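# Move wooden block from bench onto cart floor

## Task

Lift the wooden block from the bench and lay it flat on the floor of the cart, at the handle end next to the profiles. Keep the drop flap open, and keep anything already satisfied still satisfied at the finish. At the end both grippers must be empty and away from the cart, the robot must have released the block and backed off, be upright and not tipped, and touch nothing.

## Robot and tools

ROBOT. A Rainbow Robotics RB-Y1: a wheeled base (two driven wheels, two rear casters, no sideways motion), a folding leg plus torso, a head, and two 7-joint arms with parallel grippers. The base is 0.58 m wide, extends 0.10 m ahead of the wheel axle and 0.57 m behind it, and sweeps a 0.58 m radius when spinning in place. Each hand has a wrist camera in a case jutting sideways that can strike things.

FRAMES. Base frame: origin on the floor midway between the drive wheels, x forward, y left, z up, metres. The chest, left_hand and right_hand readouts are in this frame. A hand point is the centre between its finger pads; fingers point along the hand's -z and close along its x. Printed hand positions can be off, especially at full reach or under load. base_odometry is in the frame the base had at the scene's start; it counts wheel rotation only, so slip looks like travel. Heading is in rad, left positive, -3.142 to 3.142.

move. One action per call, plus optional "cameras" (list of head_camera, left_wrist_camera, right_wrist_camera or "all"; empty list gives none) and "blocking". Allowed forms: "base" and/or "joints" (optionally with "min_time_s" or "contact_limits"); or "target" alone or with "min_time_s"; or "contact_limits" alone. No action just reports state and pictures.
- base: one object {"x_m_s", "turn_rad_s", "for_s"}, velocities not positions. x_m_s is forward speed, 0.005 to 0.4 m/s in magnitude or 0 (negative backs up); turn_rad_s is leftward turning, 0.02 to 1.509 in magnitude or 0; for_s 0.1 to 5 s. Omitted velocity means 0. Ramp-up is 0.4 m/s² (turns 0.5 rad/s²), so the base coasts up to 1 s (turn 3.1 s) after for_s. Distance is roughly speed times for_s. If |x| + 0.27|turn| exceeds 0.4 both get scaled down. The base does not stop on contact.
- joints: an object of absolute joint targets keyed by name (radians, grippers in metres of opening 0 to 0.1). Ranges: torso_squat_rad 0..1.2 (bigger lowers chest), torso_shift_rad -0.3..0.6 (hips forward), torso_pitch_rad -0.2..1.4 (bow forward), torso_yaw_rad -1.5..1.5 (left positive; raise both arms 0.2 rad sideways first); shoulder_pitch ±2.356 (negative swings forward/up); left_shoulder_roll 0..3.141, right_shoulder_roll -3.141..0 (away from body); shoulder_yaw ±2.094; elbow -2.617..0.01 (negative bends); forearm_roll ±3.141; wrist_pitch -1.57..1.919; hand_roll ±2.705; head_pan_rad ±0.523 (left positive); head_tilt_rad -0.35..1.57 (down positive). Torso combos must also hold: squat+shift<=1.52; squat-shift+pitch<=1.57; shift+0.5pitch-0.4squat<=0.7; shift+0.3pitch-0.5squat<=0.39, else it stops short as off_target.
- target: one hand only: side "left"/"right", x, y, z in metres in the base frame (-3 to 3), quat_wxyz as the hand lines print it. It is an absolute pose, converted once to joint angles, so the hand travels on an arc; break long moves into short hops. It cannot start while another move runs.
- min_time_s: 0.1 to 8, the shortest duration for arm, head and torso motions.
- contact_limits: per-gripper current cap in mA, 200 to 672.5, default 672.5; it persists.
- blocking false returns in about 0.5 s while motion continues; a new move overrides only the parts it names.

GRIPPING. Command an opening at least 0.005 m below the object's width; the gripper then reads off_target or done, both fine. Each arm is rated 3 kg.

RESULT LINES. "move" gives done or the worst status. Per-motion statuses: done, moving, off_target (stalled away from target, may still push), refused (with reason), reached / short for targets (reached = within 10 mm and 2 degrees), stopped, not_followed (arm collision check withheld it; see "cause:"), time_out, contact_stop (torso only), limit_stop_at_<name> (own-body guard or heat), torque_fault. A time_out or contact_stop freezes the whole torso or that whole arm. Any uncommanded stop, or a refusal, cancels the rest of that reply's move, wait and finished_scene calls. on_its_own lists things you did not command. Also shown: lidar_m (12 ranges, 30-degree sectors, first ahead, counter-clockwise, seen only at 0.23 m height, "-" empty), motor_effort of the wheels (resting under about 30 is normal), wheel_motors_off, joint and external torques, wrist force/torque (offset, uncalibrated), motor temperatures, and pictures in the listed order.

OTHER TOOLS. wait(seconds 0..10, cameras) lets time pass and reports; it returns early when motions settle. stop(cameras) brakes all running motions. zoom_image(camera, region [x0,y0,x1,y1] pixels, max 504x504) magnifies the latest image (head 896x504, wrists 644x364). read_manual gives licence text only. finished_scene(scene) ends the scene irreversibly; check success first.

AVOID. Arms striking or squeezing each other (including fingers and camera cases) and closing a gripper on the other hand; the torso or body catching on furniture while wheels keep driving (can tip the robot); heavy loads far forward or hard stops when driving forward; wheels stalled against obstacles (motors cut out); contact torque reaching joint limits (10 s freeze) and hot motors from long stretched holds (arm brakes). Don't drop or release the block while it moves, slam it, or shove objects hard. Finish with the robot level and nothing in contact.

Each tool is called after ">>>" in YAML: its name, and indented under it one key for each argument.

## Session

>>> move:
  joints: {"head_tilt_rad":0.7,"torso_squat_rad":0.1}
  cameras: ["head_camera"]

>>> move:
  joints: {"head_pan_rad":0.5}
  cameras: ["head_camera"]

>>> move:
  joints: {"head_pan_rad":-0.5}
  cameras: ["head_camera"]

Scene clock: 1.63 s.
Joint torques (N m): left_arm=[-1.86 -0.58 0.79 -0.5 -0.13 -0.63 0.01] | right_arm=[-3.69 -0.58 -0.79 -1.5 -0.1 -0.55 0.05]
External joint torques (N m): left_arm=[-0.48 -0.73 0.78 0.05 -0.13 -0.21 0.02] | right_arm=[-0.09 0.54 -0.75 0.12 -0.17 0.05 0.04]
Motor temperatures (°C): left_arm=[30 28 32 36 34 33 38] | right_arm=[34 30 32 30 35 36 34]
Wrist force (N): left_arm=[-0.4 1.7 -7.8] | right_arm=[-2.9 1.1 -4.9]
Wrist torque (N m): left_arm=[-0.36 0.13 0.03] | right_arm=[-0.10 -0.14 -0.09]
Wrist force, peak (N): left_arm=[-0.7 1.2 -8.4] | right_arm=[-2.9 0.7 -5.4]
move: done
base_odometry: x=+0.000 y=+0.000 heading=+0.000
lidar_m: 0.74 1.04 1.56 4.56 1.51 1.08 1.02 1.07 1.44 3.60 1.10 0.78
base_status: not commanded
joint_positions: torso_squat_rad=+0.100 torso_shift_rad=+0.000 torso_pitch_rad=+0.000 torso_yaw_rad=+0.000 left_shoulder_pitch_rad=+0.037 left_shoulder_roll_rad=+0.004 left_shoulder_yaw_rad=-0.043 left_elbow_rad=-0.196 left_forearm_roll_rad=-0.014 left_wrist_pitch_rad=+0.002 left_hand_roll_rad=+0.027 left_gripper_m=+0.099 right_shoulder_pitch_rad=-0.040 right_shoulder_roll_rad=-0.021 right_shoulder_yaw_rad=-0.018 right_elbow_rad=-0.235 right_forearm_roll_rad=+0.049 right_wrist_pitch_rad=-0.014 right_hand_roll_rad=+0.035 right_gripper_m=+0.099 head_pan_rad=+0.000 head_tilt_rad=+0.700
joint_status: all done
wheel_motors_off: 0
motor_effort: left_wheel=+1(1) right_wheel=-2(2)
chest: x=-0.2279 y=+0.0001 z=+1.2864 quat_wxyz=(+1.000, +0.000, +0.000, +0.000) (m; base frame)
left_hand: x=-0.1598 y=+0.2200 z=+0.6042 quat_wxyz=(+0.997, +0.000, -0.079, -0.009) (m; base frame)
right_hand: x=-0.0824 y=-0.2360 z=+0.6160 quat_wxyz=(+0.989, -0.016, -0.142, +0.041) (m; base frame)
pictures: head_camera
camera_calibration:
head_camera: T_world_to_cam=[[-0.00130568, -0.999504, -0.031463, 0.0457131], [-0.59956, 0.0259632, -0.799908, 1.11728], [0.800329, 0.0178195, -0.599297, 1.00077], [0, 0, 0, 1]] pos_world=[-0.131005, -0.00115112, 1.49492]

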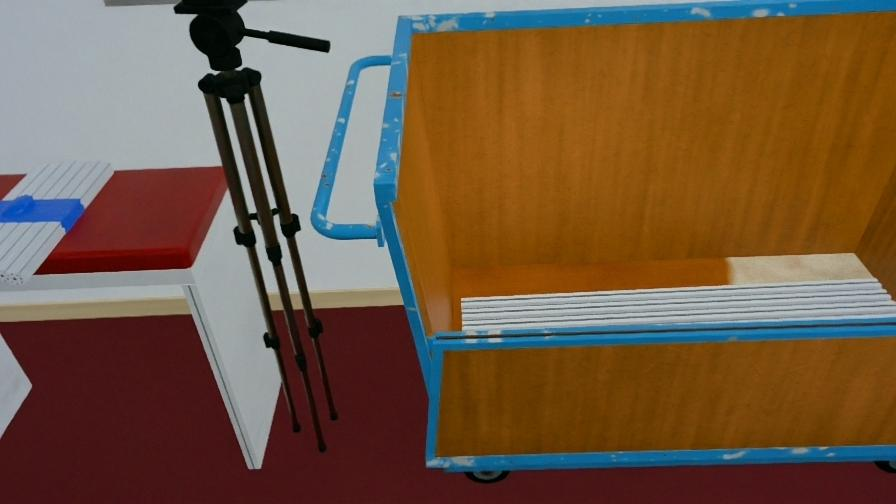

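Scene clock: 2.63 s.
Joint torques (N m): left_arm=[-1.74 -0.72 0.98 -0.57 -0.06 -0.72 -0.04] | right_arm=[-3.42 -0.53 -0.56 -1.33 -0.11 -0.67 0.02]
External joint torques (N m): left_arm=[-0.36 -0.87 0.97 -0.01 -0.06 -0.3 -0.03] | right_arm=[0.17 0.59 -0.52 0.3 -0.17 -0.07 0]
Motor temperatures (°C): left_arm=[30 28 32 36 34 33 38] | right_arm=[34 30 32 30 35 36 34]
Wrist force (N): left_arm=[-0.3 0.5 -7.3] | right_arm=[-2.8 1.4 -4.8]
Wrist torque (N m): left_arm=[-0.20 0.13 0.08] | right_arm=[-0.12 -0.15 -0.09]
Wrist force, peak (N): left_arm=[0.2 1.8 -8.2] | right_arm=[-2.8 1.2 -5.4]
move: done
base_odometry: x=+0.000 y=+0.000 heading=+0.000
lidar_m: 0.74 1.03 1.57 4.57 1.51 1.09 1.02 1.08 1.43 3.61 1.10 0.78
base_status: not commanded
joint_positions: torso_squat_rad=+0.100 torso_shift_rad=+0.000 torso_pitch_rad=+0.000 torso_yaw_rad=+0.000 left_shoulder_pitch_rad=+0.037 left_shoulder_roll_rad=+0.004 left_shoulder_yaw_rad=-0.043 left_elbow_rad=-0.196 left_forearm_roll_rad=-0.014 left_wrist_pitch_rad=+0.002 left_hand_roll_rad=+0.027 left_gripper_m=+0.099 right_shoulder_pitch_rad=-0.040 right_shoulder_roll_rad=-0.021 right_shoulder_yaw_rad=-0.018 right_elbow_rad=-0.235 right_forearm_roll_rad=+0.049 right_wrist_pitch_rad=-0.014 right_hand_roll_rad=+0.035 right_gripper_m=+0.099 head_pan_rad=+0.500 head_tilt_rad=+0.700
joint_status: all done
wheel_motors_off: 0
motor_effort: left_wheel=+0(1) right_wheel=+1(2)
chest: x=-0.2279 y=+0.0001 z=+1.2864 quat_wxyz=(+1.000, +0.000, +0.000, +0.000) (m; base frame)
left_hand: x=-0.1598 y=+0.2200 z=+0.6042 quat_wxyz=(+0.997, +0.000, -0.079, -0.009) (m; base frame)
right_hand: x=-0.0824 y=-0.2360 z=+0.6160 quat_wxyz=(+0.989, -0.016, -0.142, +0.041) (m; base frame)
pictures: head_camera
camera_calibration:
head_camera: T_world_to_cam=[[0.478031, -0.877776, -0.0315623, 0.144499], [-0.538747, -0.264638, -0.799824, 1.12965], [0.693714, 0.399344, -0.599404, 0.978874], [0, 0, 0, 1]] pos_world=[-0.139539, 0.0348779, 1.49482]

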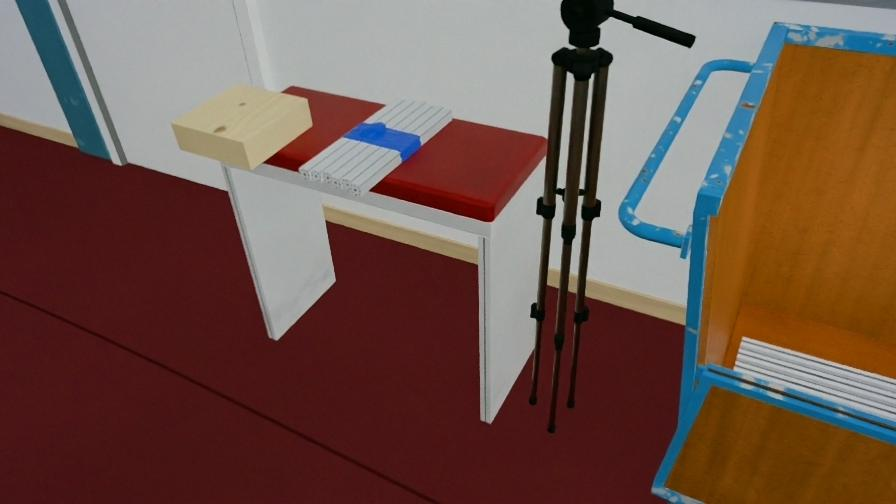

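Scene clock: 3.97 s.
Joint torques (N m): left_arm=[-1.74 -0.61 0.8 -0.56 -0.11 -0.71 0.01] | right_arm=[-3.71 -0.32 -0.62 -1.33 0.01 -0.47 -0.09]
External joint torques (N m): left_arm=[-0.36 -0.75 0.79 -0.01 -0.11 -0.28 0.02] | right_arm=[-0.11 0.8 -0.58 0.3 -0.05 0.13 -0.11]
Motor temperatures (°C): left_arm=[30 28 32 36 34 33 38] | right_arm=[34 30 32 30 35 36 34]
Wrist force (N): left_arm=[-0.8 1.5 -7.9] | right_arm=[-2.2 1.1 -4.2]
Wrist torque (N m): left_arm=[-0.34 0.08 0.08] | right_arm=[-0.13 -0.06 -0.08]
Wrist force, peak (N): left_arm=[-0.3 1.5 -8.2] | right_arm=[-3.0 1.3 -4.9]
move: done
base_odometry: x=+0.000 y=+0.000 heading=+0.000
lidar_m: 0.75 1.03 1.57 4.57 1.51 1.07 1.02 1.08 1.44 3.60 1.10 0.78
base_status: not commanded
joint_positions: torso_squat_rad=+0.100 torso_shift_rad=+0.000 torso_pitch_rad=+0.000 torso_yaw_rad=+0.000 left_shoulder_pitch_rad=+0.037 left_shoulder_roll_rad=+0.004 left_shoulder_yaw_rad=-0.043 left_elbow_rad=-0.196 left_forearm_roll_rad=-0.014 left_wrist_pitch_rad=+0.002 left_hand_roll_rad=+0.027 left_gripper_m=+0.099 right_shoulder_pitch_rad=-0.040 right_shoulder_roll_rad=-0.021 right_shoulder_yaw_rad=-0.018 right_elbow_rad=-0.235 right_forearm_roll_rad=+0.049 right_wrist_pitch_rad=-0.014 right_hand_roll_rad=+0.035 right_gripper_m=+0.099 head_pan_rad=-0.500 head_tilt_rad=+0.700
joint_status: all done
wheel_motors_off: 0
motor_effort: left_wheel=+0(1) right_wheel=+0(2)
chest: x=-0.2279 y=+0.0001 z=+1.2864 quat_wxyz=(+1.000, +0.000, +0.000, +0.000) (m; base frame)
left_hand: x=-0.1598 y=+0.2200 z=+0.6042 quat_wxyz=(+0.997, +0.000, -0.079, -0.009) (m; base frame)
right_hand: x=-0.0824 y=-0.2360 z=+0.6160 quat_wxyz=(+0.989, -0.016, -0.142, +0.041) (m; base frame)
pictures: head_camera
camera_calibration:
head_camera: T_world_to_cam=[[-0.48031, -0.876537, -0.0313911, -0.0530405], [-0.513736, 0.310156, -0.799924, 1.13491], [0.710899, -0.368085, -0.59928, 0.982425], [0, 0, 0, 1]] pos_world=[-0.140839, -0.036874, 1.49492]

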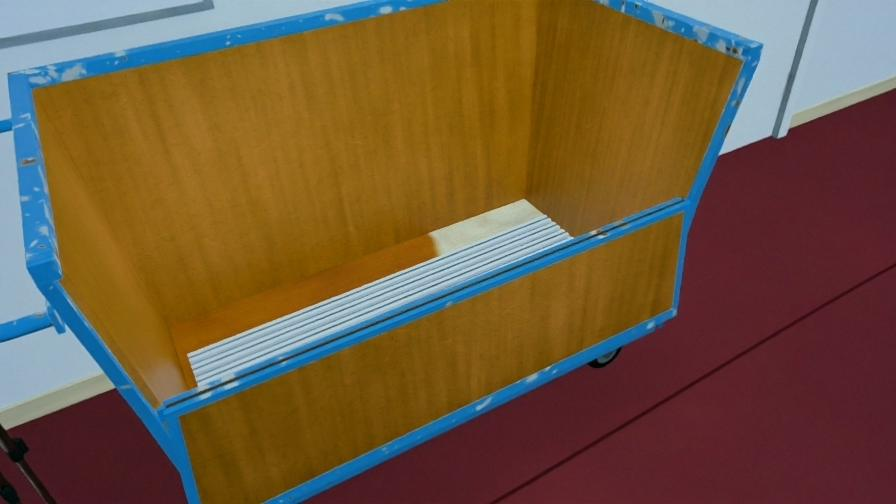

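>>> move:
  joints: {"head_pan_rad":0.52}
  cameras: ["head_camera"]

>>> zoom_image:
  camera: "head_camera"
  region: [150, 60, 500, 260]

Scene clock: 9.07 s.
Joint torques (N m): left_arm=[-1.64 -0.66 0.69 -0.49 -0.06 -0.6 -0.06] | right_arm=[-3.72 -0.47 -0.55 -1.71 -0.08 -0.65 -0.07]
External joint torques (N m): left_arm=[-0.26 -0.81 0.68 0.06 -0.06 -0.17 -0.05] | right_arm=[-0.13 0.65 -0.5 -0.08 -0.14 -0.05 -0.08]
Motor temperatures (°C): left_arm=[30 28 32 36 34 33 38] | right_arm=[34 30 32 30 35 36 34]
Wrist force (N): left_arm=[0.3 1.2 -7.8] | right_arm=[-2.3 0.8 -5.2]
Wrist torque (N m): left_arm=[-0.29 0.19 0.09] | right_arm=[-0.08 -0.04 -0.09]
Wrist force, peak (N): left_arm=[0.2 1.4 -8.6] | right_arm=[-2.6 1.7 -5.4]
move: done
base_odometry: x=+0.000 y=+0.000 heading=+0.000
lidar_m: 0.74 1.03 1.56 4.58 1.53 1.09 1.03 1.07 1.43 3.61 1.10 0.78
base_status: not commanded
joint_positions: torso_squat_rad=+0.100 torso_shift_rad=+0.000 torso_pitch_rad=+0.000 torso_yaw_rad=+0.000 left_shoulder_pitch_rad=+0.037 left_shoulder_roll_rad=+0.004 left_shoulder_yaw_rad=-0.043 left_elbow_rad=-0.196 left_forearm_roll_rad=-0.014 left_wrist_pitch_rad=+0.002 left_hand_roll_rad=+0.027 left_gripper_m=+0.099 right_shoulder_pitch_rad=-0.040 right_shoulder_roll_rad=-0.021 right_shoulder_yaw_rad=-0.018 right_elbow_rad=-0.235 right_forearm_roll_rad=+0.049 right_wrist_pitch_rad=-0.014 right_hand_roll_rad=+0.035 right_gripper_m=+0.099 head_pan_rad=+0.520 head_tilt_rad=+0.700
joint_status: all done
wheel_motors_off: 0
motor_effort: left_wheel=+1(1) right_wheel=-1(1)
chest: x=-0.2279 y=+0.0001 z=+1.2864 quat_wxyz=(+1.000, +0.000, +0.000, +0.000) (m; base frame)
left_hand: x=-0.1598 y=+0.2200 z=+0.6042 quat_wxyz=(+0.997, +0.000, -0.079, -0.009) (m; base frame)
right_hand: x=-0.0824 y=-0.2360 z=+0.6160 quat_wxyz=(+0.989, -0.016, -0.142, +0.041) (m; base frame)
pictures: head_camera
camera_calibration:
head_camera: T_world_to_cam=[[0.495506, -0.868031, -0.0315683, 0.148142], [-0.533327, -0.275356, -0.799839, 1.13078], [0.685592, 0.413161, -0.599384, 0.977181], [0, 0, 0, 1]] pos_world=[-0.14028, 0.0362237, 1.49482]

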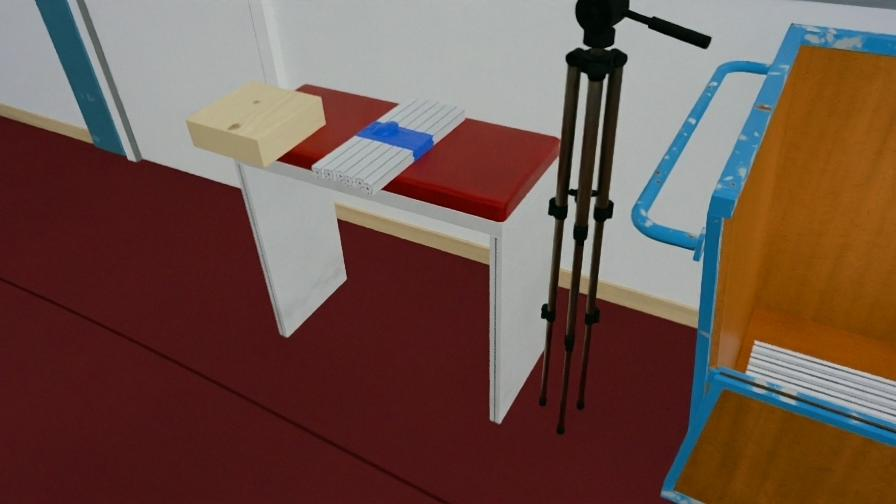

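Scaled by 1.440 from the camera's 896x504 image, which has a finer 1280x720 frame.

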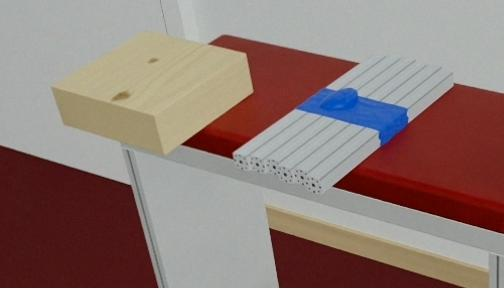

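>>> move:
  base: {"turn_rad_s":0.8,"for_s":1.71}
  joints: {"head_pan_rad":-0.5,"torso_squat_rad":0.5}
  cameras: ["head_camera"]

>>> move:
  base: {"x_m_s":0.4,"for_s":3.1}
  cameras: ["head_camera"]

>>> move:
  base: {"turn_rad_s":-0.8,"for_s":1.71}
  joints: {"head_pan_rad":0}
  cameras: ["head_camera"]

Scene clock: 33.63 s.
Joint torques (N m): left_arm=[-1.57 -0.73 0.87 -0.35 0.01 -0.67 -0.08] | right_arm=[-3.45 -0.69 -0.52 -1.35 -0.01 -0.64 0.03]
External joint torques (N m): left_arm=[-0.19 -0.88 0.86 0.2 0.01 -0.25 -0.07] | right_arm=[0.15 0.43 -0.48 0.28 -0.07 -0.04 0.02]
Motor temperatures (°C): left_arm=[30 28 32 35 34 33 37] | right_arm=[34 30 32 30 35 36 34]
Wrist force (N): left_arm=[-0.2 0.9 -8.1] | right_arm=[-2.6 1.2 -5.1]
Wrist torque (N m): left_arm=[-0.21 0.16 0.05] | right_arm=[-0.11 -0.08 -0.11]
Wrist force, peak (N): left_arm=[0.1 1.3 -8.7] | right_arm=[-3.0 1.1 -5.4]
move: done
base_odometry: x=+0.000 y=+0.000 heading=+1.359
lidar_m: 3.18 1.97 1.17 1.02 1.01 1.21 2.18 3.00 0.89 0.75 0.75 1.56
base_status: done (sent for 1.7 of 1.7 s)
joint_positions: torso_squat_rad=+0.500 torso_shift_rad=+0.000 torso_pitch_rad=+0.000 torso_yaw_rad=+0.000 left_shoulder_pitch_rad=+0.037 left_shoulder_roll_rad=+0.004 left_shoulder_yaw_rad=-0.043 left_elbow_rad=-0.196 left_forearm_roll_rad=-0.014 left_wrist_pitch_rad=+0.002 left_hand_roll_rad=+0.027 left_gripper_m=+0.099 right_shoulder_pitch_rad=-0.040 right_shoulder_roll_rad=-0.021 right_shoulder_yaw_rad=-0.018 right_elbow_rad=-0.235 right_forearm_roll_rad=+0.049 right_wrist_pitch_rad=-0.014 right_hand_roll_rad=+0.035 right_gripper_m=+0.099 head_pan_rad=-0.500 head_tilt_rad=+0.700
joint_status: all done
wheel_motors_off: 0
motor_effort: left_wheel=+5(33) right_wheel=+19(51)
chest: x=-0.2281 y=+0.0001 z=+1.2042 quat_wxyz=(+1.000, +0.000, +0.000, +0.000) (m; base frame)
left_hand: x=-0.1597 y=+0.2200 z=+0.5220 quat_wxyz=(+0.997, +0.000, -0.079, -0.009) (m; base frame)
right_hand: x=-0.0823 y=-0.2360 z=+0.5338 quat_wxyz=(+0.989, -0.016, -0.142, +0.041) (m; base frame)
pictures: head_camera
camera_calibration:
head_camera: T_world_to_cam=[[-0.480331, -0.876518, -0.0315944, -0.0555194], [-0.513465, 0.310217, -0.800074, 1.06933], [0.711081, -0.368078, -0.599068, 0.932996], [0, 0, 0, 1]] pos_world=[-0.141039, -0.0369738, 1.41272]

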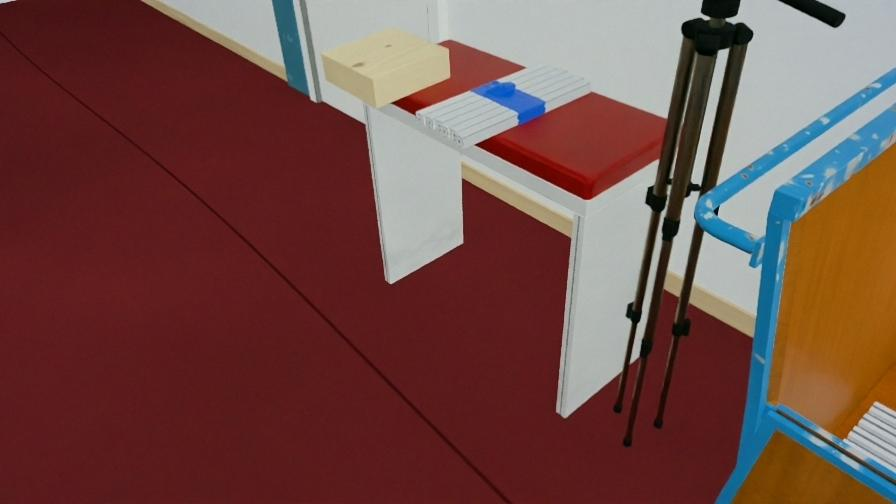

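Scene clock: 38.10 s.
Joint torques (N m): left_arm=[-1.28 -0.36 0.96 -0.57 -0.06 -0.76 -0.02] | right_arm=[-3.11 -0.74 -0.76 -1.46 -0.04 -0.69 -0.02]
External joint torques (N m): left_arm=[0.1 -0.51 0.95 -0.01 -0.06 -0.34 -0.01] | right_arm=[0.49 0.38 -0.72 0.17 -0.1 -0.1 -0.04]
Motor temperatures (°C): left_arm=[30 28 32 35 34 33 37] | right_arm=[34 30 32 30 35 36 34]
Wrist force (N): left_arm=[-0.4 1.4 -7.7] | right_arm=[-2.8 1.3 -5.0]
Wrist torque (N m): left_arm=[-0.30 0.13 0.13] | right_arm=[-0.10 -0.13 -0.12]
Wrist force, peak (N): left_arm=[-0.3 1.8 -8.2] | right_arm=[-3.7 1.3 -5.0]
move: done
base_odometry: x=+0.259 y=+1.213 heading=+1.361
lidar_m: 2.66 2.54 1.50 1.31 1.32 1.55 2.81 1.23 0.91 1.23 0.63 1.45
base_status: done (sent for 3.1 of 3.1 s)
joint_positions: torso_squat_rad=+0.500 torso_shift_rad=+0.000 torso_pitch_rad=+0.000 torso_yaw_rad=+0.000 left_shoulder_pitch_rad=+0.037 left_shoulder_roll_rad=+0.004 left_shoulder_yaw_rad=-0.043 left_elbow_rad=-0.196 left_forearm_roll_rad=-0.014 left_wrist_pitch_rad=+0.002 left_hand_roll_rad=+0.027 left_gripper_m=+0.099 right_shoulder_pitch_rad=-0.040 right_shoulder_roll_rad=-0.021 right_shoulder_yaw_rad=-0.018 right_elbow_rad=-0.235 right_forearm_roll_rad=+0.049 right_wrist_pitch_rad=-0.014 right_hand_roll_rad=+0.035 right_gripper_m=+0.099 head_pan_rad=-0.500 head_tilt_rad=+0.700
joint_status: not commanded
wheel_motors_off: 0
motor_effort: left_wheel=+20(47) right_wheel=-17(50)
chest: x=-0.2279 y=+0.0001 z=+1.2042 quat_wxyz=(+1.000, +0.000, +0.000, +0.000) (m; base frame)
left_hand: x=-0.1597 y=+0.2200 z=+0.5220 quat_wxyz=(+0.997, +0.000, -0.079, -0.009) (m; base frame)
right_hand: x=-0.0823 y=-0.2360 z=+0.5338 quat_wxyz=(+0.989, -0.016, -0.142, +0.041) (m; base frame)
pictures: head_camera
camera_calibration:
head_camera: T_world_to_cam=[[-0.480356, -0.876509, -0.0314609, -0.0556151], [-0.513695, 0.310234, -0.799921, 1.06919], [0.710898, -0.368085, -0.599281, 0.933129], [0, 0, 0, 1]] pos_world=[-0.140839, -0.0369737, 1.41272]

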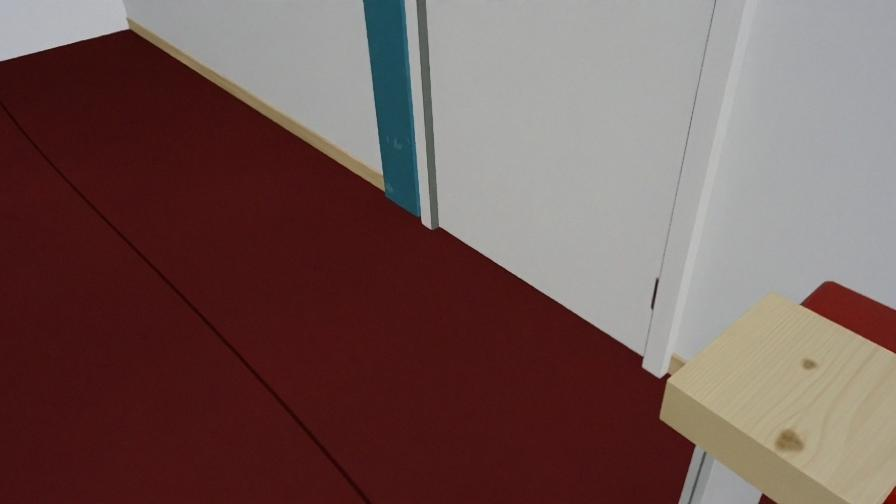

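Scene clock: 41.77 s.
Joint torques (N m): left_arm=[-1.5 -0.74 0.78 -0.43 0.01 -0.67 -0.05] | right_arm=[-3.14 -0.66 -0.28 -1.27 -0.03 -0.43 0.02]
External joint torques (N m): left_arm=[-0.12 -0.88 0.77 0.12 0 -0.24 -0.04] | right_arm=[0.46 0.47 -0.23 0.36 -0.09 0.17 0]
Motor temperatures (°C): left_arm=[30 28 32 35 34 33 37] | right_arm=[34 30 32 30 35 36 34]
Wrist force (N): left_arm=[0.3 1.6 -7.8] | right_arm=[-2.5 1.3 -4.8]
Wrist torque (N m): left_arm=[-0.34 0.18 0.09] | right_arm=[-0.09 -0.08 -0.11]
Wrist force, peak (N): left_arm=[-0.3 2.0 -8.4] | right_arm=[-3.4 1.2 -5.3]
move: done
base_odometry: x=+0.259 y=+1.212 heading=+0.002
lidar_m: 0.62 1.29 1.70 4.39 1.94 1.37 1.31 1.37 1.83 2.06 1.21 0.90
base_status: done (sent for 1.7 of 1.7 s)
joint_positions: torso_squat_rad=+0.500 torso_shift_rad=+0.000 torso_pitch_rad=+0.000 torso_yaw_rad=+0.000 left_shoulder_pitch_rad=+0.037 left_shoulder_roll_rad=+0.004 left_shoulder_yaw_rad=-0.043 left_elbow_rad=-0.196 left_forearm_roll_rad=-0.014 left_wrist_pitch_rad=+0.002 left_hand_roll_rad=+0.027 left_gripper_m=+0.099 right_shoulder_pitch_rad=-0.040 right_shoulder_roll_rad=-0.021 right_shoulder_yaw_rad=-0.018 right_elbow_rad=-0.235 right_forearm_roll_rad=+0.049 right_wrist_pitch_rad=-0.014 right_hand_roll_rad=+0.035 right_gripper_m=+0.099 head_pan_rad=+0.000 head_tilt_rad=+0.700
joint_status: all done
wheel_motors_off: 0
motor_effort: left_wheel=+23(49) right_wheel=+1(51)
chest: x=-0.2280 y=+0.0001 z=+1.2042 quat_wxyz=(+1.000, +0.000, +0.000, +0.000) (m; base frame)
left_hand: x=-0.1598 y=+0.2200 z=+0.5220 quat_wxyz=(+0.997, +0.000, -0.079, -0.009) (m; base frame)
right_hand: x=-0.0823 y=-0.2360 z=+0.5338 quat_wxyz=(+0.989, -0.016, -0.142, +0.041) (m; base frame)
pictures: head_camera
camera_calibration:
head_camera: T_world_to_cam=[[-0.00136597, -0.999502, -0.0315409, 0.0431291], [-0.599561, 0.0260616, -0.799904, 1.05147], [0.800328, 0.017818, -0.599298, 0.95159], [0, 0, 0, 1]] pos_world=[-0.131105, -0.00125082, 1.41272]

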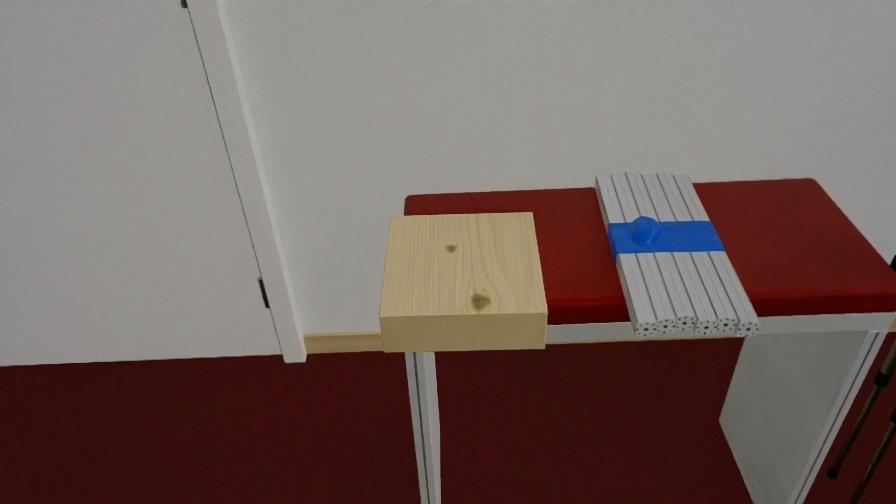

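>>> move:
  joints: {"torso_squat_rad":0.2,"torso_shift_rad":0.2,"torso_pitch_rad":0.5,"head_tilt_rad":0.5,"left_shoulder_roll_rad":0.3,"right_shoulder_roll_rad":-0.3,"left_elbow_rad":-1.2,"right_elbow_rad":-1.2}
  cameras: []

>>> move:
  target: {"side":"left","x":0.45,"y":0.2,"z":0.92,"quat_wxyz":[0.9988,-0.05,0,0]}
  cameras: []

>>> move:
  target: {"side":"right","x":0.45,"y":-0.2,"z":0.92,"quat_wxyz":[0.9988,0.05,0,0]}

Scene clock: 72.20 s.
Joint torques (N m): left_arm=[2.86 4.06 3.14 -4.75 -0.04 -1.42 -0.09] | right_arm=[2.16 -5.84 -3.25 -5.78 0.1 -1.14 -0.05]
External joint torques (N m): left_arm=[0.02 -1.7 0.4 0.52 -0.08 -0.19 -0.07] | right_arm=[0.79 0.69 -0.2 -0.1 -0.02 0.12 -0.07]
Motor temperatures (°C): left_arm=[30 28 32 35 34 33 37] | right_arm=[34 30 32 30 35 36 34]
Wrist force (N): left_arm=[-2.2 -0.2 -6.2] | right_arm=[-4.5 2.5 -3.6]
Wrist torque (N m): left_arm=[-0.18 0.07 0.10] | right_arm=[-0.14 -0.20 -0.14]
Wrist force, peak (N): left_arm=[-0.4 1.6 -8.5] | right_arm=[-5.8 3.5 -2.3]
move: done
base_odometry: x=+0.259 y=+1.212 heading=+0.002
lidar_m: 0.63 1.29 1.71 4.38 1.93 1.38 1.31 1.37 1.84 2.07 1.21 0.91
base_status: not commanded
joint_positions: torso_squat_rad=+0.200 torso_shift_rad=+0.200 torso_pitch_rad=+0.500 torso_yaw_rad=+0.000 left_shoulder_pitch_rad=+0.037 left_shoulder_roll_rad=+0.300 left_shoulder_yaw_rad=-0.043 left_elbow_rad=-1.200 left_forearm_roll_rad=-0.014 left_wrist_pitch_rad=+0.002 left_hand_roll_rad=+0.027 left_gripper_m=+0.099 right_shoulder_pitch_rad=-0.040 right_shoulder_roll_rad=-0.300 right_shoulder_yaw_rad=-0.018 right_elbow_rad=-1.200 right_forearm_roll_rad=+0.049 right_wrist_pitch_rad=-0.014 right_hand_roll_rad=+0.035 right_gripper_m=+0.099 head_pan_rad=+0.000 head_tilt_rad=+0.500
joint_status: all done
wheel_motors_off: 0
motor_effort: left_wheel=+16(26) right_wheel=-2(8)
chest: x=+0.0567 y=+0.0001 z=+1.2244 quat_wxyz=(+0.969, +0.000, +0.247, +0.000) (m; base frame)
left_hand: x=+0.2628 y=+0.3488 z=+0.6535 quat_wxyz=(+0.937, +0.083, -0.318, -0.117) (m; base frame)
right_hand: x=+0.3186 y=-0.3629 z=+0.6755 quat_wxyz=(+0.914, -0.117, -0.360, +0.148) (m; base frame)
pictures: none
No camera images: "cameras" was empty.

Scene clock: 74.10 s.
Joint torques (N m): left_arm=[-12.75 6.09 5.23 -6.49 -0.13 -0.71 -0.12] | right_arm=[2.05 -5.74 -2.94 -5.92 -0.09 -1.18 0.01]
External joint torques (N m): left_arm=[1.68 -1.3 -0.27 0.8 -0.31 -0.52 -0.12] | right_arm=[0.68 0.78 0.11 -0.24 -0.21 0.08 -0.01]
Motor temperatures (°C): left_arm=[30 28 32 36 34 33 37] | right_arm=[34 30 32 30 35 36 34]
Wrist force (N): left_arm=[1.7 1.5 -7.3] | right_arm=[-4.7 2.9 -3.3]
Wrist torque (N m): left_arm=[-0.26 0.29 0.09] | right_arm=[-0.21 -0.23 -0.14]
Wrist force, peak (N): left_arm=[1.0 2.0 -8.6] | right_arm=[-4.8 3.1 -3.9]
move: done
base_odometry: x=+0.259 y=+1.212 heading=+0.002
lidar_m: 0.64 1.27 1.70 4.40 1.93 1.37 1.31 1.37 1.83 2.05 1.21 0.90
base_status: not commanded
joint_positions: torso_squat_rad=+0.200 torso_shift_rad=+0.200 torso_pitch_rad=+0.500 torso_yaw_rad=+0.000 left_shoulder_pitch_rad=-0.828 left_shoulder_roll_rad=+0.562 left_shoulder_yaw_rad=-0.125 left_elbow_rad=-1.785 left_forearm_roll_rad=+0.689 left_wrist_pitch_rad=+1.919 left_hand_roll_rad=+0.535 left_gripper_m=+0.099 right_shoulder_pitch_rad=-0.040 right_shoulder_roll_rad=-0.300 right_shoulder_yaw_rad=-0.018 right_elbow_rad=-1.200 right_forearm_roll_rad=+0.049 right_wrist_pitch_rad=-0.014 right_hand_roll_rad=+0.035 right_gripper_m=+0.099 head_pan_rad=+0.000 head_tilt_rad=+0.500
joint_status: all done
wheel_motors_off: 0
motor_effort: left_wheel=+15(20) right_wheel=-1(4)
chest: x=+0.0566 y=+0.0001 z=+1.2244 quat_wxyz=(+0.969, +0.000, +0.247, +0.000) (m; base frame)
left_hand: x=+0.4500 y=+0.2006 z=+0.9205 quat_wxyz=(+0.999, -0.050, -0.002, +0.001) (m; base frame)
left_hand_status: reached (checked arc, planned for 1.6 s): 1 mm and 0.3 deg off.
right_hand: x=+0.3186 y=-0.3629 z=+0.6755 quat_wxyz=(+0.914, -0.117, -0.360, +0.148) (m; base frame)
pictures: none
No camera images: "cameras" was empty.

Scene clock: 76.03 s.
Joint torques (N m): left_arm=[-12.91 5.81 5.43 -6.54 0.06 -0.58 0.01] | right_arm=[-13.45 -8.91 -4.08 -7.13 0.17 -0.22 0.25]
External joint torques (N m): left_arm=[1.54 -1.58 -0.07 0.75 -0.12 -0.39 0.01] | right_arm=[0.66 -1.1 1.12 -0.2 0.11 -0.08 0.25]
Motor temperatures (°C): left_arm=[30 28 32 36 34 33 37] | right_arm=[34 30 32 30 35 36 34]
Wrist force (N): left_arm=[0.1 1.6 -7.7] | right_arm=[-0.8 0.1 -5.0]
Wrist torque (N m): left_arm=[-0.25 0.11 0.08] | right_arm=[0.00 0.01 -0.11]
Wrist force, peak (N): left_arm=[1.5 2.3 -8.4] | right_arm=[-6.6 3.2 -2.6]
move: done
base_odometry: x=+0.259 y=+1.212 heading=+0.002
lidar_m: 0.63 1.28 1.71 4.39 1.94 1.38 1.31 1.38 1.83 2.05 1.21 0.90
base_status: not commanded
joint_positions: torso_squat_rad=+0.200 torso_shift_rad=+0.200 torso_pitch_rad=+0.500 torso_yaw_rad=+0.000 left_shoulder_pitch_rad=-0.828 left_shoulder_roll_rad=+0.562 left_shoulder_yaw_rad=-0.125 left_elbow_rad=-1.785 left_forearm_roll_rad=+0.689 left_wrist_pitch_rad=+1.919 left_hand_roll_rad=+0.535 left_gripper_m=+0.099 right_shoulder_pitch_rad=-0.831 right_shoulder_roll_rad=-0.562 right_shoulder_yaw_rad=+0.128 right_elbow_rad=-1.781 right_forearm_roll_rad=-0.691 right_wrist_pitch_rad=+1.919 right_hand_roll_rad=-0.535 right_gripper_m=+0.099 head_pan_rad=+0.000 head_tilt_rad=+0.500
joint_status: all done
wheel_motors_off: 0
motor_effort: left_wheel=+15(16) right_wheel=-1(4)
chest: x=+0.0566 y=+0.0001 z=+1.2244 quat_wxyz=(+0.969, +0.000, +0.247, +0.000) (m; base frame)
left_hand: x=+0.4499 y=+0.2007 z=+0.9204 quat_wxyz=(+0.999, -0.050, -0.002, +0.001) (m; base frame)
right_hand: x=+0.4500 y=-0.2001 z=+0.9202 quat_wxyz=(+0.999, +0.050, -0.001, +0.000) (m; base frame)
right_hand_status: reached (checked arc, planned for 1.6 s): 0 mm and 0.1 deg off.
pictures: head_camera, left_wrist_camera, right_wrist_camera
camera_calibration:
head_camera: T_world_to_cam=[[-0.0105389, -0.999504, -0.029673, 0.0421517], [-0.809082, 0.0259613, -0.587122, 1.00643], [0.587601, 0.0178203, -0.808954, 0.96821], [0, 0, 0, 1]] pos_world=[0.245805, -0.00125112, 1.37538]
left_wrist_camera: T_world_to_cam=[[0.999588, 0.0277863, -0.00725102, -0.449194], [0.0272358, -0.837275, 0.546103, -0.317826], [0.0091031, -0.546075, -0.837687, 0.948997], [0, 0, 0, 1]] pos_world=[0.449026, 0.264598, 0.965271]
right_wrist_camera: T_world_to_cam=[[-0.999201, -0.0255096, -0.0307553, 0.471653], [-0.0387548, 0.806142, 0.590452, -0.337499], [0.00973092, 0.591173, -0.806486, 0.928169], [0, 0, 0, 1]] pos_world=[0.449165, -0.264604, 0.962338]

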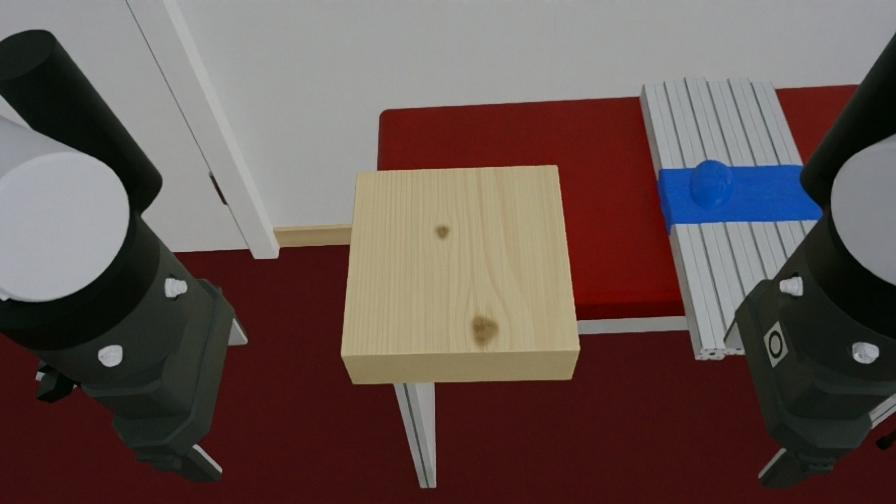

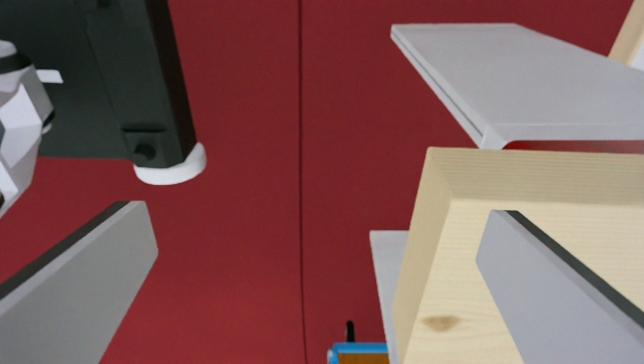

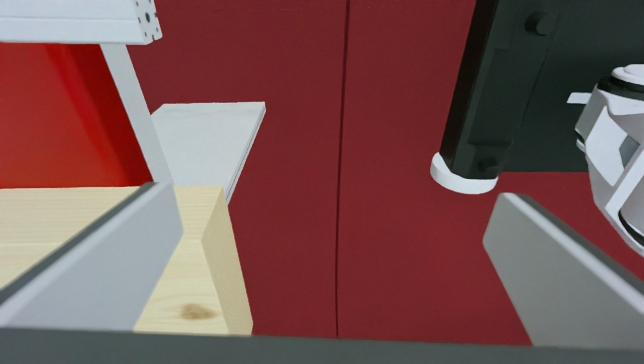

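>>> move:
  base: {"x_m_s":0.2,"for_s":0.833}
  joints: {"head_tilt_rad":0.7}
  cameras: []

>>> move:
  target: {"side":"left","x":0.495,"y":0.165,"z":0.785,"quat_wxyz":[0.9988,-0.05,0,0]}
  cameras: []

>>> move:
  target: {"side":"right","x":0.495,"y":-0.165,"z":0.785,"quat_wxyz":[0.9988,0.05,0,0]}

Scene clock: 81.27 s.
Joint torques (N m): left_arm=[-13.27 5.94 5.86 -6.65 -0.01 -0.55 -0.14] | right_arm=[-14.53 -8.53 -4.05 -7.11 0.13 -0.14 0.27]
External joint torques (N m): left_arm=[1.18 -1.45 0.36 0.64 -0.19 -0.37 -0.14] | right_arm=[-0.43 -0.73 1.15 -0.18 0.07 -0.01 0.27]
Motor temperatures (°C): left_arm=[31 28 32 36 34 32 37] | right_arm=[34 30 32 30 35 36 34]
Wrist force (N): left_arm=[1.1 1.7 -7.1] | right_arm=[-1.0 0.5 -5.2]
Wrist torque (N m): left_arm=[-0.33 0.20 0.05] | right_arm=[-0.07 0.01 -0.07]
Wrist force, peak (N): left_arm=[0.6 1.7 -8.7] | right_arm=[-1.2 0.8 -5.6]
move: done
base_odometry: x=+0.426 y=+1.213 heading=+0.002
lidar_m: 0.47 1.11 1.47 3.82 2.16 1.55 1.48 1.54 2.06 1.36 0.79 0.88
base_status: done (sent for 0.83 of 0.83 s)
joint_positions: torso_squat_rad=+0.200 torso_shift_rad=+0.200 torso_pitch_rad=+0.500 torso_yaw_rad=+0.000 left_shoulder_pitch_rad=-0.828 left_shoulder_roll_rad=+0.562 left_shoulder_yaw_rad=-0.126 left_elbow_rad=-1.785 left_forearm_roll_rad=+0.689 left_wrist_pitch_rad=+1.919 left_hand_roll_rad=+0.535 left_gripper_m=+0.099 right_shoulder_pitch_rad=-0.831 right_shoulder_roll_rad=-0.562 right_shoulder_yaw_rad=+0.128 right_elbow_rad=-1.781 right_forearm_roll_rad=-0.691 right_wrist_pitch_rad=+1.919 right_hand_roll_rad=-0.535 right_gripper_m=+0.099 head_pan_rad=+0.000 head_tilt_rad=+0.700
joint_status: all done
wheel_motors_off: 0
motor_effort: left_wheel=-2(40) right_wheel=+0(31)
chest: x=+0.0567 y=+0.0001 z=+1.2244 quat_wxyz=(+0.969, +0.000, +0.247, +0.000) (m; base frame)
left_hand: x=+0.4499 y=+0.2007 z=+0.9203 quat_wxyz=(+0.999, -0.050, -0.002, +0.001) (m; base frame)
right_hand: x=+0.4500 y=-0.2001 z=+0.9200 quat_wxyz=(+0.999, +0.050, -0.001, +0.000) (m; base frame)
pictures: none
No camera images: "cameras" was empty.

Scene clock: 82.70 s.
Joint torques (N m): left_arm=[-16.25 4.86 3.92 -7.12 -0.05 -0.09 -0.15] | right_arm=[-14.16 -8.7 -4.48 -7.22 0.14 -0.04 0.19]
External joint torques (N m): left_arm=[1.04 -0.81 0.26 0.82 -0.25 0.07 -0.15] | right_arm=[-0.06 -0.89 0.72 -0.29 0.07 0.09 0.19]
Motor temperatures (°C): left_arm=[31 28 32 36 34 32 37] | right_arm=[34 30 32 30 35 36 34]
Wrist force (N): left_arm=[1.1 1.4 -8.1] | right_arm=[-0.9 0.7 -5.2]
Wrist torque (N m): left_arm=[-0.27 0.22 0.10] | right_arm=[-0.08 -0.01 -0.11]
Wrist force, peak (N): left_arm=[1.2 2.6 -8.6] | right_arm=[-0.7 0.3 -5.8]
move: done
base_odometry: x=+0.426 y=+1.213 heading=+0.002
lidar_m: 0.46 1.11 1.47 3.81 2.18 1.55 1.47 1.55 2.06 1.35 0.79 0.88
base_status: not commanded
joint_positions: torso_squat_rad=+0.200 torso_shift_rad=+0.200 torso_pitch_rad=+0.500 torso_yaw_rad=+0.000 left_shoulder_pitch_rad=-0.987 left_shoulder_roll_rad=+0.371 left_shoulder_yaw_rad=-0.243 left_elbow_rad=-1.073 left_forearm_roll_rad=+0.521 left_wrist_pitch_rad=+1.425 left_hand_roll_rad=+0.338 left_gripper_m=+0.099 right_shoulder_pitch_rad=-0.831 right_shoulder_roll_rad=-0.562 right_shoulder_yaw_rad=+0.128 right_elbow_rad=-1.781 right_forearm_roll_rad=-0.691 right_wrist_pitch_rad=+1.919 right_hand_roll_rad=-0.535 right_gripper_m=+0.099 head_pan_rad=+0.000 head_tilt_rad=+0.700
joint_status: all done
wheel_motors_off: 0
motor_effort: left_wheel=-3(3) right_wheel=+3(3)
chest: x=+0.0566 y=+0.0001 z=+1.2244 quat_wxyz=(+0.969, +0.000, +0.247, +0.000) (m; base frame)
left_hand: x=+0.4950 y=+0.1649 z=+0.7852 quat_wxyz=(+0.999, -0.050, -0.001, +0.000) (m; base frame)
left_hand_status: reached (checked arc, planned for 1.0 s): 0 mm and 0.1 deg off.
right_hand: x=+0.4500 y=-0.2002 z=+0.9200 quat_wxyz=(+0.999, +0.050, -0.001, +0.000) (m; base frame)
pictures: none
No camera images: "cameras" was empty.

Scene clock: 84.23 s.
Joint torques (N m): left_arm=[-15.91 3.94 3.95 -7.47 0.14 -0.06 0.04] | right_arm=[-18.2 -5.99 -2.59 -7.41 0.08 0.1 -0.16]
External joint torques (N m): left_arm=[1.38 -1.73 0.28 0.47 -0.07 0.1 0.04] | right_arm=[-1.36 0.01 0.78 0.04 0.02 0.21 -0.16]
Motor temperatures (°C): left_arm=[31 28 32 36 34 32 37] | right_arm=[34 30 32 30 35 36 34]
Wrist force (N): left_arm=[0.9 2.3 -8.0] | right_arm=[-1.3 0.2 -4.4]
Wrist torque (N m): left_arm=[-0.43 0.20 0.10] | right_arm=[0.00 -0.05 -0.10]
Wrist force, peak (N): left_arm=[1.2 1.9 -8.3] | right_arm=[-1.3 -0.2 -5.8]
move: done
base_odometry: x=+0.426 y=+1.213 heading=+0.002
lidar_m: 0.47 1.11 1.47 3.80 2.17 1.55 1.47 1.55 2.07 1.34 0.79 0.88
base_status: not commanded
joint_positions: torso_squat_rad=+0.200 torso_shift_rad=+0.200 torso_pitch_rad=+0.500 torso_yaw_rad=+0.000 left_shoulder_pitch_rad=-0.987 left_shoulder_roll_rad=+0.371 left_shoulder_yaw_rad=-0.243 left_elbow_rad=-1.073 left_forearm_roll_rad=+0.521 left_wrist_pitch_rad=+1.425 left_hand_roll_rad=+0.338 left_gripper_m=+0.099 right_shoulder_pitch_rad=-0.987 right_shoulder_roll_rad=-0.372 right_shoulder_yaw_rad=+0.244 right_elbow_rad=-1.072 right_forearm_roll_rad=-0.523 right_wrist_pitch_rad=+1.424 right_hand_roll_rad=-0.339 right_gripper_m=+0.099 head_pan_rad=+0.000 head_tilt_rad=+0.700
joint_status: all done
wheel_motors_off: 0
motor_effort: left_wheel=-2(3) right_wheel=+3(5)
chest: x=+0.0566 y=+0.0001 z=+1.2244 quat_wxyz=(+0.969, +0.000, +0.247, +0.000) (m; base frame)
left_hand: x=+0.4950 y=+0.1650 z=+0.7852 quat_wxyz=(+0.999, -0.050, -0.001, +0.000) (m; base frame)
right_hand: x=+0.4948 y=-0.1650 z=+0.7851 quat_wxyz=(+0.999, +0.050, +0.000, +0.000) (m; base frame)
right_hand_status: reached (checked arc, planned for 1.0 s): 0 mm and 0.0 deg off.
pictures: head_camera, left_wrist_camera, right_wrist_camera
camera_calibration:
head_camera: T_world_to_cam=[[-0.0162242, -0.999504, -0.0269847, 0.0393931], [-0.909625, 0.0259591, -0.414619, 0.78402], [0.415114, 0.0178191, -0.909595, 1.13767], [0, 0, 0, 1]] pos_world=[0.24154, -0.00125113, 1.36095]
left_wrist_camera: T_world_to_cam=[[0.999606, 0.0261535, -0.0102319, -0.49162], [0.0274991, -0.837561, 0.545652, -0.274862], [0.00570089, -0.545718, -0.83795, 0.81774], [0, 0, 0, 1]] pos_world=[0.494323, 0.228899, 0.830173]
right_wrist_camera: T_world_to_cam=[[-0.999223, -0.0259188, -0.0296793, 0.51218], [-0.038446, 0.806336, 0.590207, -0.284193], [0.00863408, 0.590889, -0.806706, 0.79869], [0, 0, 0, 1]] pos_world=[0.493961, -0.229507, 0.827242]

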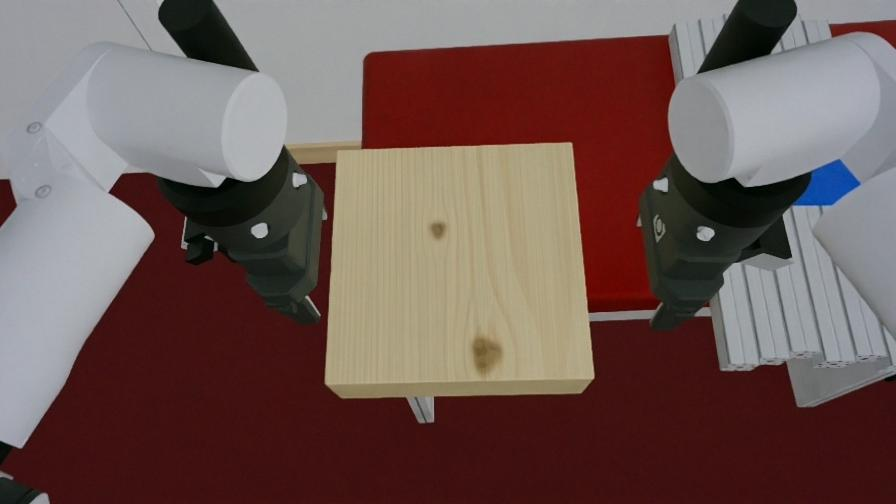

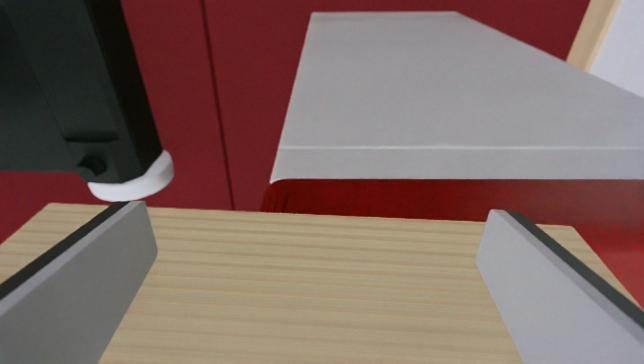

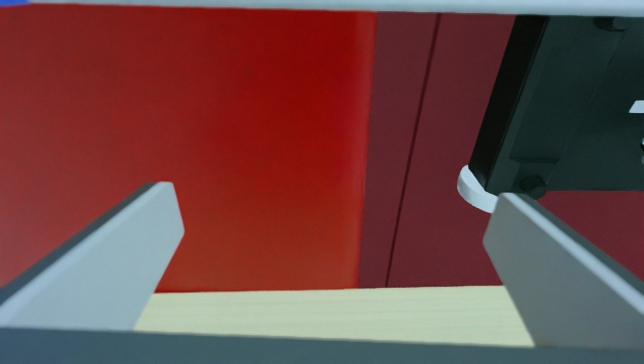

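>>> move:
  target: {"side":"left","x":0.495,"y":0.14,"z":0.785,"quat_wxyz":[0.9988,-0.05,0,0]}
  cameras: []

>>> move:
  target: {"side":"right","x":0.495,"y":-0.14,"z":0.785,"quat_wxyz":[0.9988,0.05,0,0]}

>>> zoom_image:
  camera: "head_camera"
  region: [220, 100, 720, 420]

Scene clock: 91.90 s.
Joint torques (N m): left_arm=[-16.43 2.95 3.11 -7.32 0.41 -0.5 0.08] | right_arm=[-18.04 -6 -2.71 -7.8 0.06 -0.08 -0.16]
External joint torques (N m): left_arm=[1.21 -1.75 -0.31 0.72 0.21 -0.33 0.08] | right_arm=[-1.2 0 0.65 -0.35 -0.01 0.02 -0.16]
Motor temperatures (°C): left_arm=[31 28 32 36 34 32 37] | right_arm=[34 30 32 30 35 36 34]
Wrist force (N): left_arm=[1.2 1.8 -7.1] | right_arm=[-0.7 -0.2 -5.0]
Wrist torque (N m): left_arm=[-0.32 0.21 0.09] | right_arm=[0.01 -0.02 -0.10]
Wrist force, peak (N): left_arm=[1.8 16.4 -2.6] | right_arm=[-0.4 -0.2 -5.7]
move: done
base_odometry: x=+0.426 y=+1.213 heading=+0.001
lidar_m: 0.46 1.11 1.47 3.79 2.17 1.54 1.48 1.55 2.06 1.34 0.80 0.87
base_status: not commanded
joint_positions: torso_squat_rad=+0.200 torso_shift_rad=+0.200 torso_pitch_rad=+0.500 torso_yaw_rad=+0.000 left_shoulder_pitch_rad=-1.016 left_shoulder_roll_rad=+0.326 left_shoulder_yaw_rad=-0.265 left_elbow_rad=-1.049 left_forearm_roll_rad=+0.495 left_wrist_pitch_rad=+1.421 left_hand_roll_rad=+0.379 left_gripper_m=+0.099 right_shoulder_pitch_rad=-0.987 right_shoulder_roll_rad=-0.372 right_shoulder_yaw_rad=+0.244 right_elbow_rad=-1.072 right_forearm_roll_rad=-0.523 right_wrist_pitch_rad=+1.424 right_hand_roll_rad=-0.339 right_gripper_m=+0.099 head_pan_rad=+0.000 head_tilt_rad=+0.700
joint_status: all done
wheel_motors_off: 0
motor_effort: left_wheel=-2(5) right_wheel=+3(4)
chest: x=+0.0566 y=+0.0001 z=+1.2244 quat_wxyz=(+0.969, +0.000, +0.247, +0.000) (m; base frame)
left_hand: x=+0.4951 y=+0.1401 z=+0.7851 quat_wxyz=(+0.999, -0.050, +0.000, +0.000) (m; base frame)
left_hand_status: reached (checked arc, planned for 0.2 s): 0 mm and 0.0 deg off.
right_hand: x=+0.4948 y=-0.1650 z=+0.7850 quat_wxyz=(+0.999, +0.050, +0.000, +0.000) (m; base frame)
pictures: none
No camera images: "cameras" was empty.

Scene clock: 92.73 s.
Joint torques (N m): left_arm=[-16.42 3.07 3.27 -7.42 0.34 -0.47 -0.04] | right_arm=[-17.66 -5.67 -2.99 -7.45 0.17 0.07 -0.04]
External joint torques (N m): left_arm=[1.23 -1.62 -0.15 0.61 0.14 -0.3 -0.04] | right_arm=[-0.46 -0.65 0.13 0.08 0.11 0.18 -0.04]
Motor temperatures (°C): left_arm=[31 28 32 36 34 32 37] | right_arm=[34 30 32 30 35 36 34]
Wrist force (N): left_arm=[1.1 1.8 -8.6] | right_arm=[-1.0 0.2 -5.1]
Wrist torque (N m): left_arm=[-0.35 0.23 0.09] | right_arm=[-0.04 0.00 -0.08]
Wrist force, peak (N): left_arm=[1.1 1.8 -8.6] | right_arm=[-1.4 1.6 -5.3]
move: done
base_odometry: x=+0.426 y=+1.213 heading=+0.002
lidar_m: 0.46 1.11 1.47 3.80 2.17 1.55 1.47 1.53 2.07 1.34 0.79 0.87
base_status: not commanded
joint_positions: torso_squat_rad=+0.200 torso_shift_rad=+0.200 torso_pitch_rad=+0.500 torso_yaw_rad=+0.000 left_shoulder_pitch_rad=-1.016 left_shoulder_roll_rad=+0.326 left_shoulder_yaw_rad=-0.265 left_elbow_rad=-1.049 left_forearm_roll_rad=+0.495 left_wrist_pitch_rad=+1.421 left_hand_roll_rad=+0.379 left_gripper_m=+0.099 right_shoulder_pitch_rad=-1.015 right_shoulder_roll_rad=-0.327 right_shoulder_yaw_rad=+0.267 right_elbow_rad=-1.049 right_forearm_roll_rad=-0.497 right_wrist_pitch_rad=+1.420 right_hand_roll_rad=-0.379 right_gripper_m=+0.099 head_pan_rad=+0.000 head_tilt_rad=+0.700
joint_status: all done
wheel_motors_off: 0
motor_effort: left_wheel=-2(4) right_wheel=+1(5)
chest: x=+0.0566 y=+0.0001 z=+1.2244 quat_wxyz=(+0.969, +0.000, +0.247, +0.000) (m; base frame)
left_hand: x=+0.4951 y=+0.1400 z=+0.7851 quat_wxyz=(+0.999, -0.050, +0.000, +0.000) (m; base frame)
right_hand: x=+0.4949 y=-0.1398 z=+0.7850 quat_wxyz=(+0.999, +0.050, +0.000, +0.000) (m; base frame)
right_hand_status: reached (checked arc, planned for 0.2 s): 0 mm and 0.0 deg off.
pictures: head_camera, left_wrist_camera, right_wrist_camera
camera_calibration:
head_camera: T_world_to_cam=[[-0.0162242, -0.999504, -0.0269847, 0.0393931], [-0.909625, 0.0259591, -0.414619, 0.78402], [0.415114, 0.0178191, -0.909595, 1.13767], [0, 0, 0, 1]] pos_world=[0.24154, -0.00125113, 1.36095]
left_wrist_camera: T_world_to_cam=[[0.999602, 0.0259601, -0.0110641, -0.490434], [0.0277912, -0.837565, 0.545631, -0.295878], [0.00489776, -0.545721, -0.837953, 0.804413], [0, 0, 0, 1]] pos_world=[0.494522, 0.203899, 0.830074]
right_wrist_camera: T_world_to_cam=[[-0.999233, -0.0262401, -0.0290588, 0.512454], [-0.0383405, 0.806192, 0.59041, -0.304675], [0.00793458, 0.591071, -0.80658, 0.784137], [0, 0, 0, 1]] pos_world=[0.494158, -0.204407, 0.827244]

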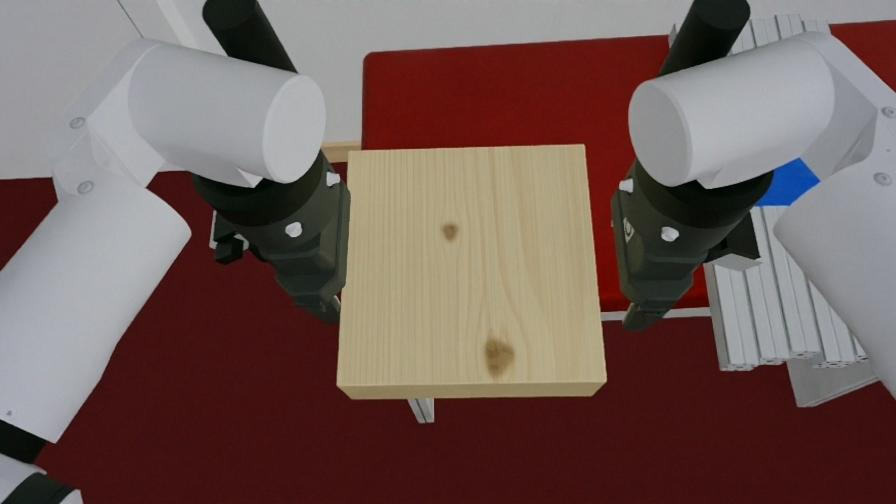

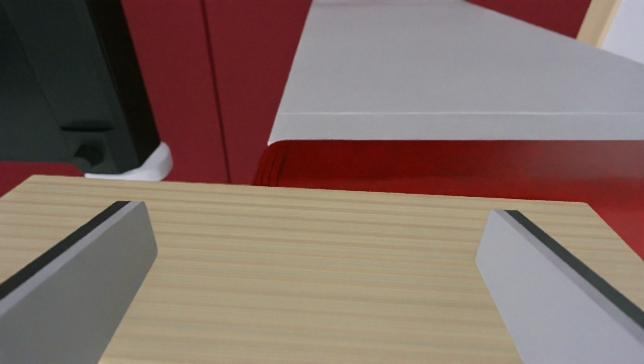

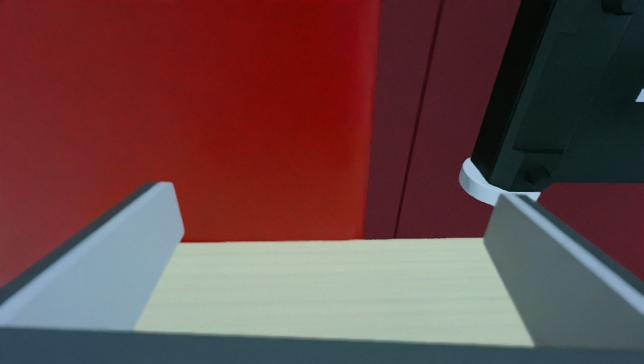

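Scaled by 1.008 from the camera's 896x504 image, which has a finer 1280x720 frame.

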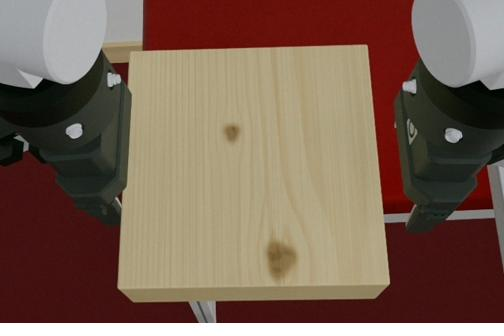

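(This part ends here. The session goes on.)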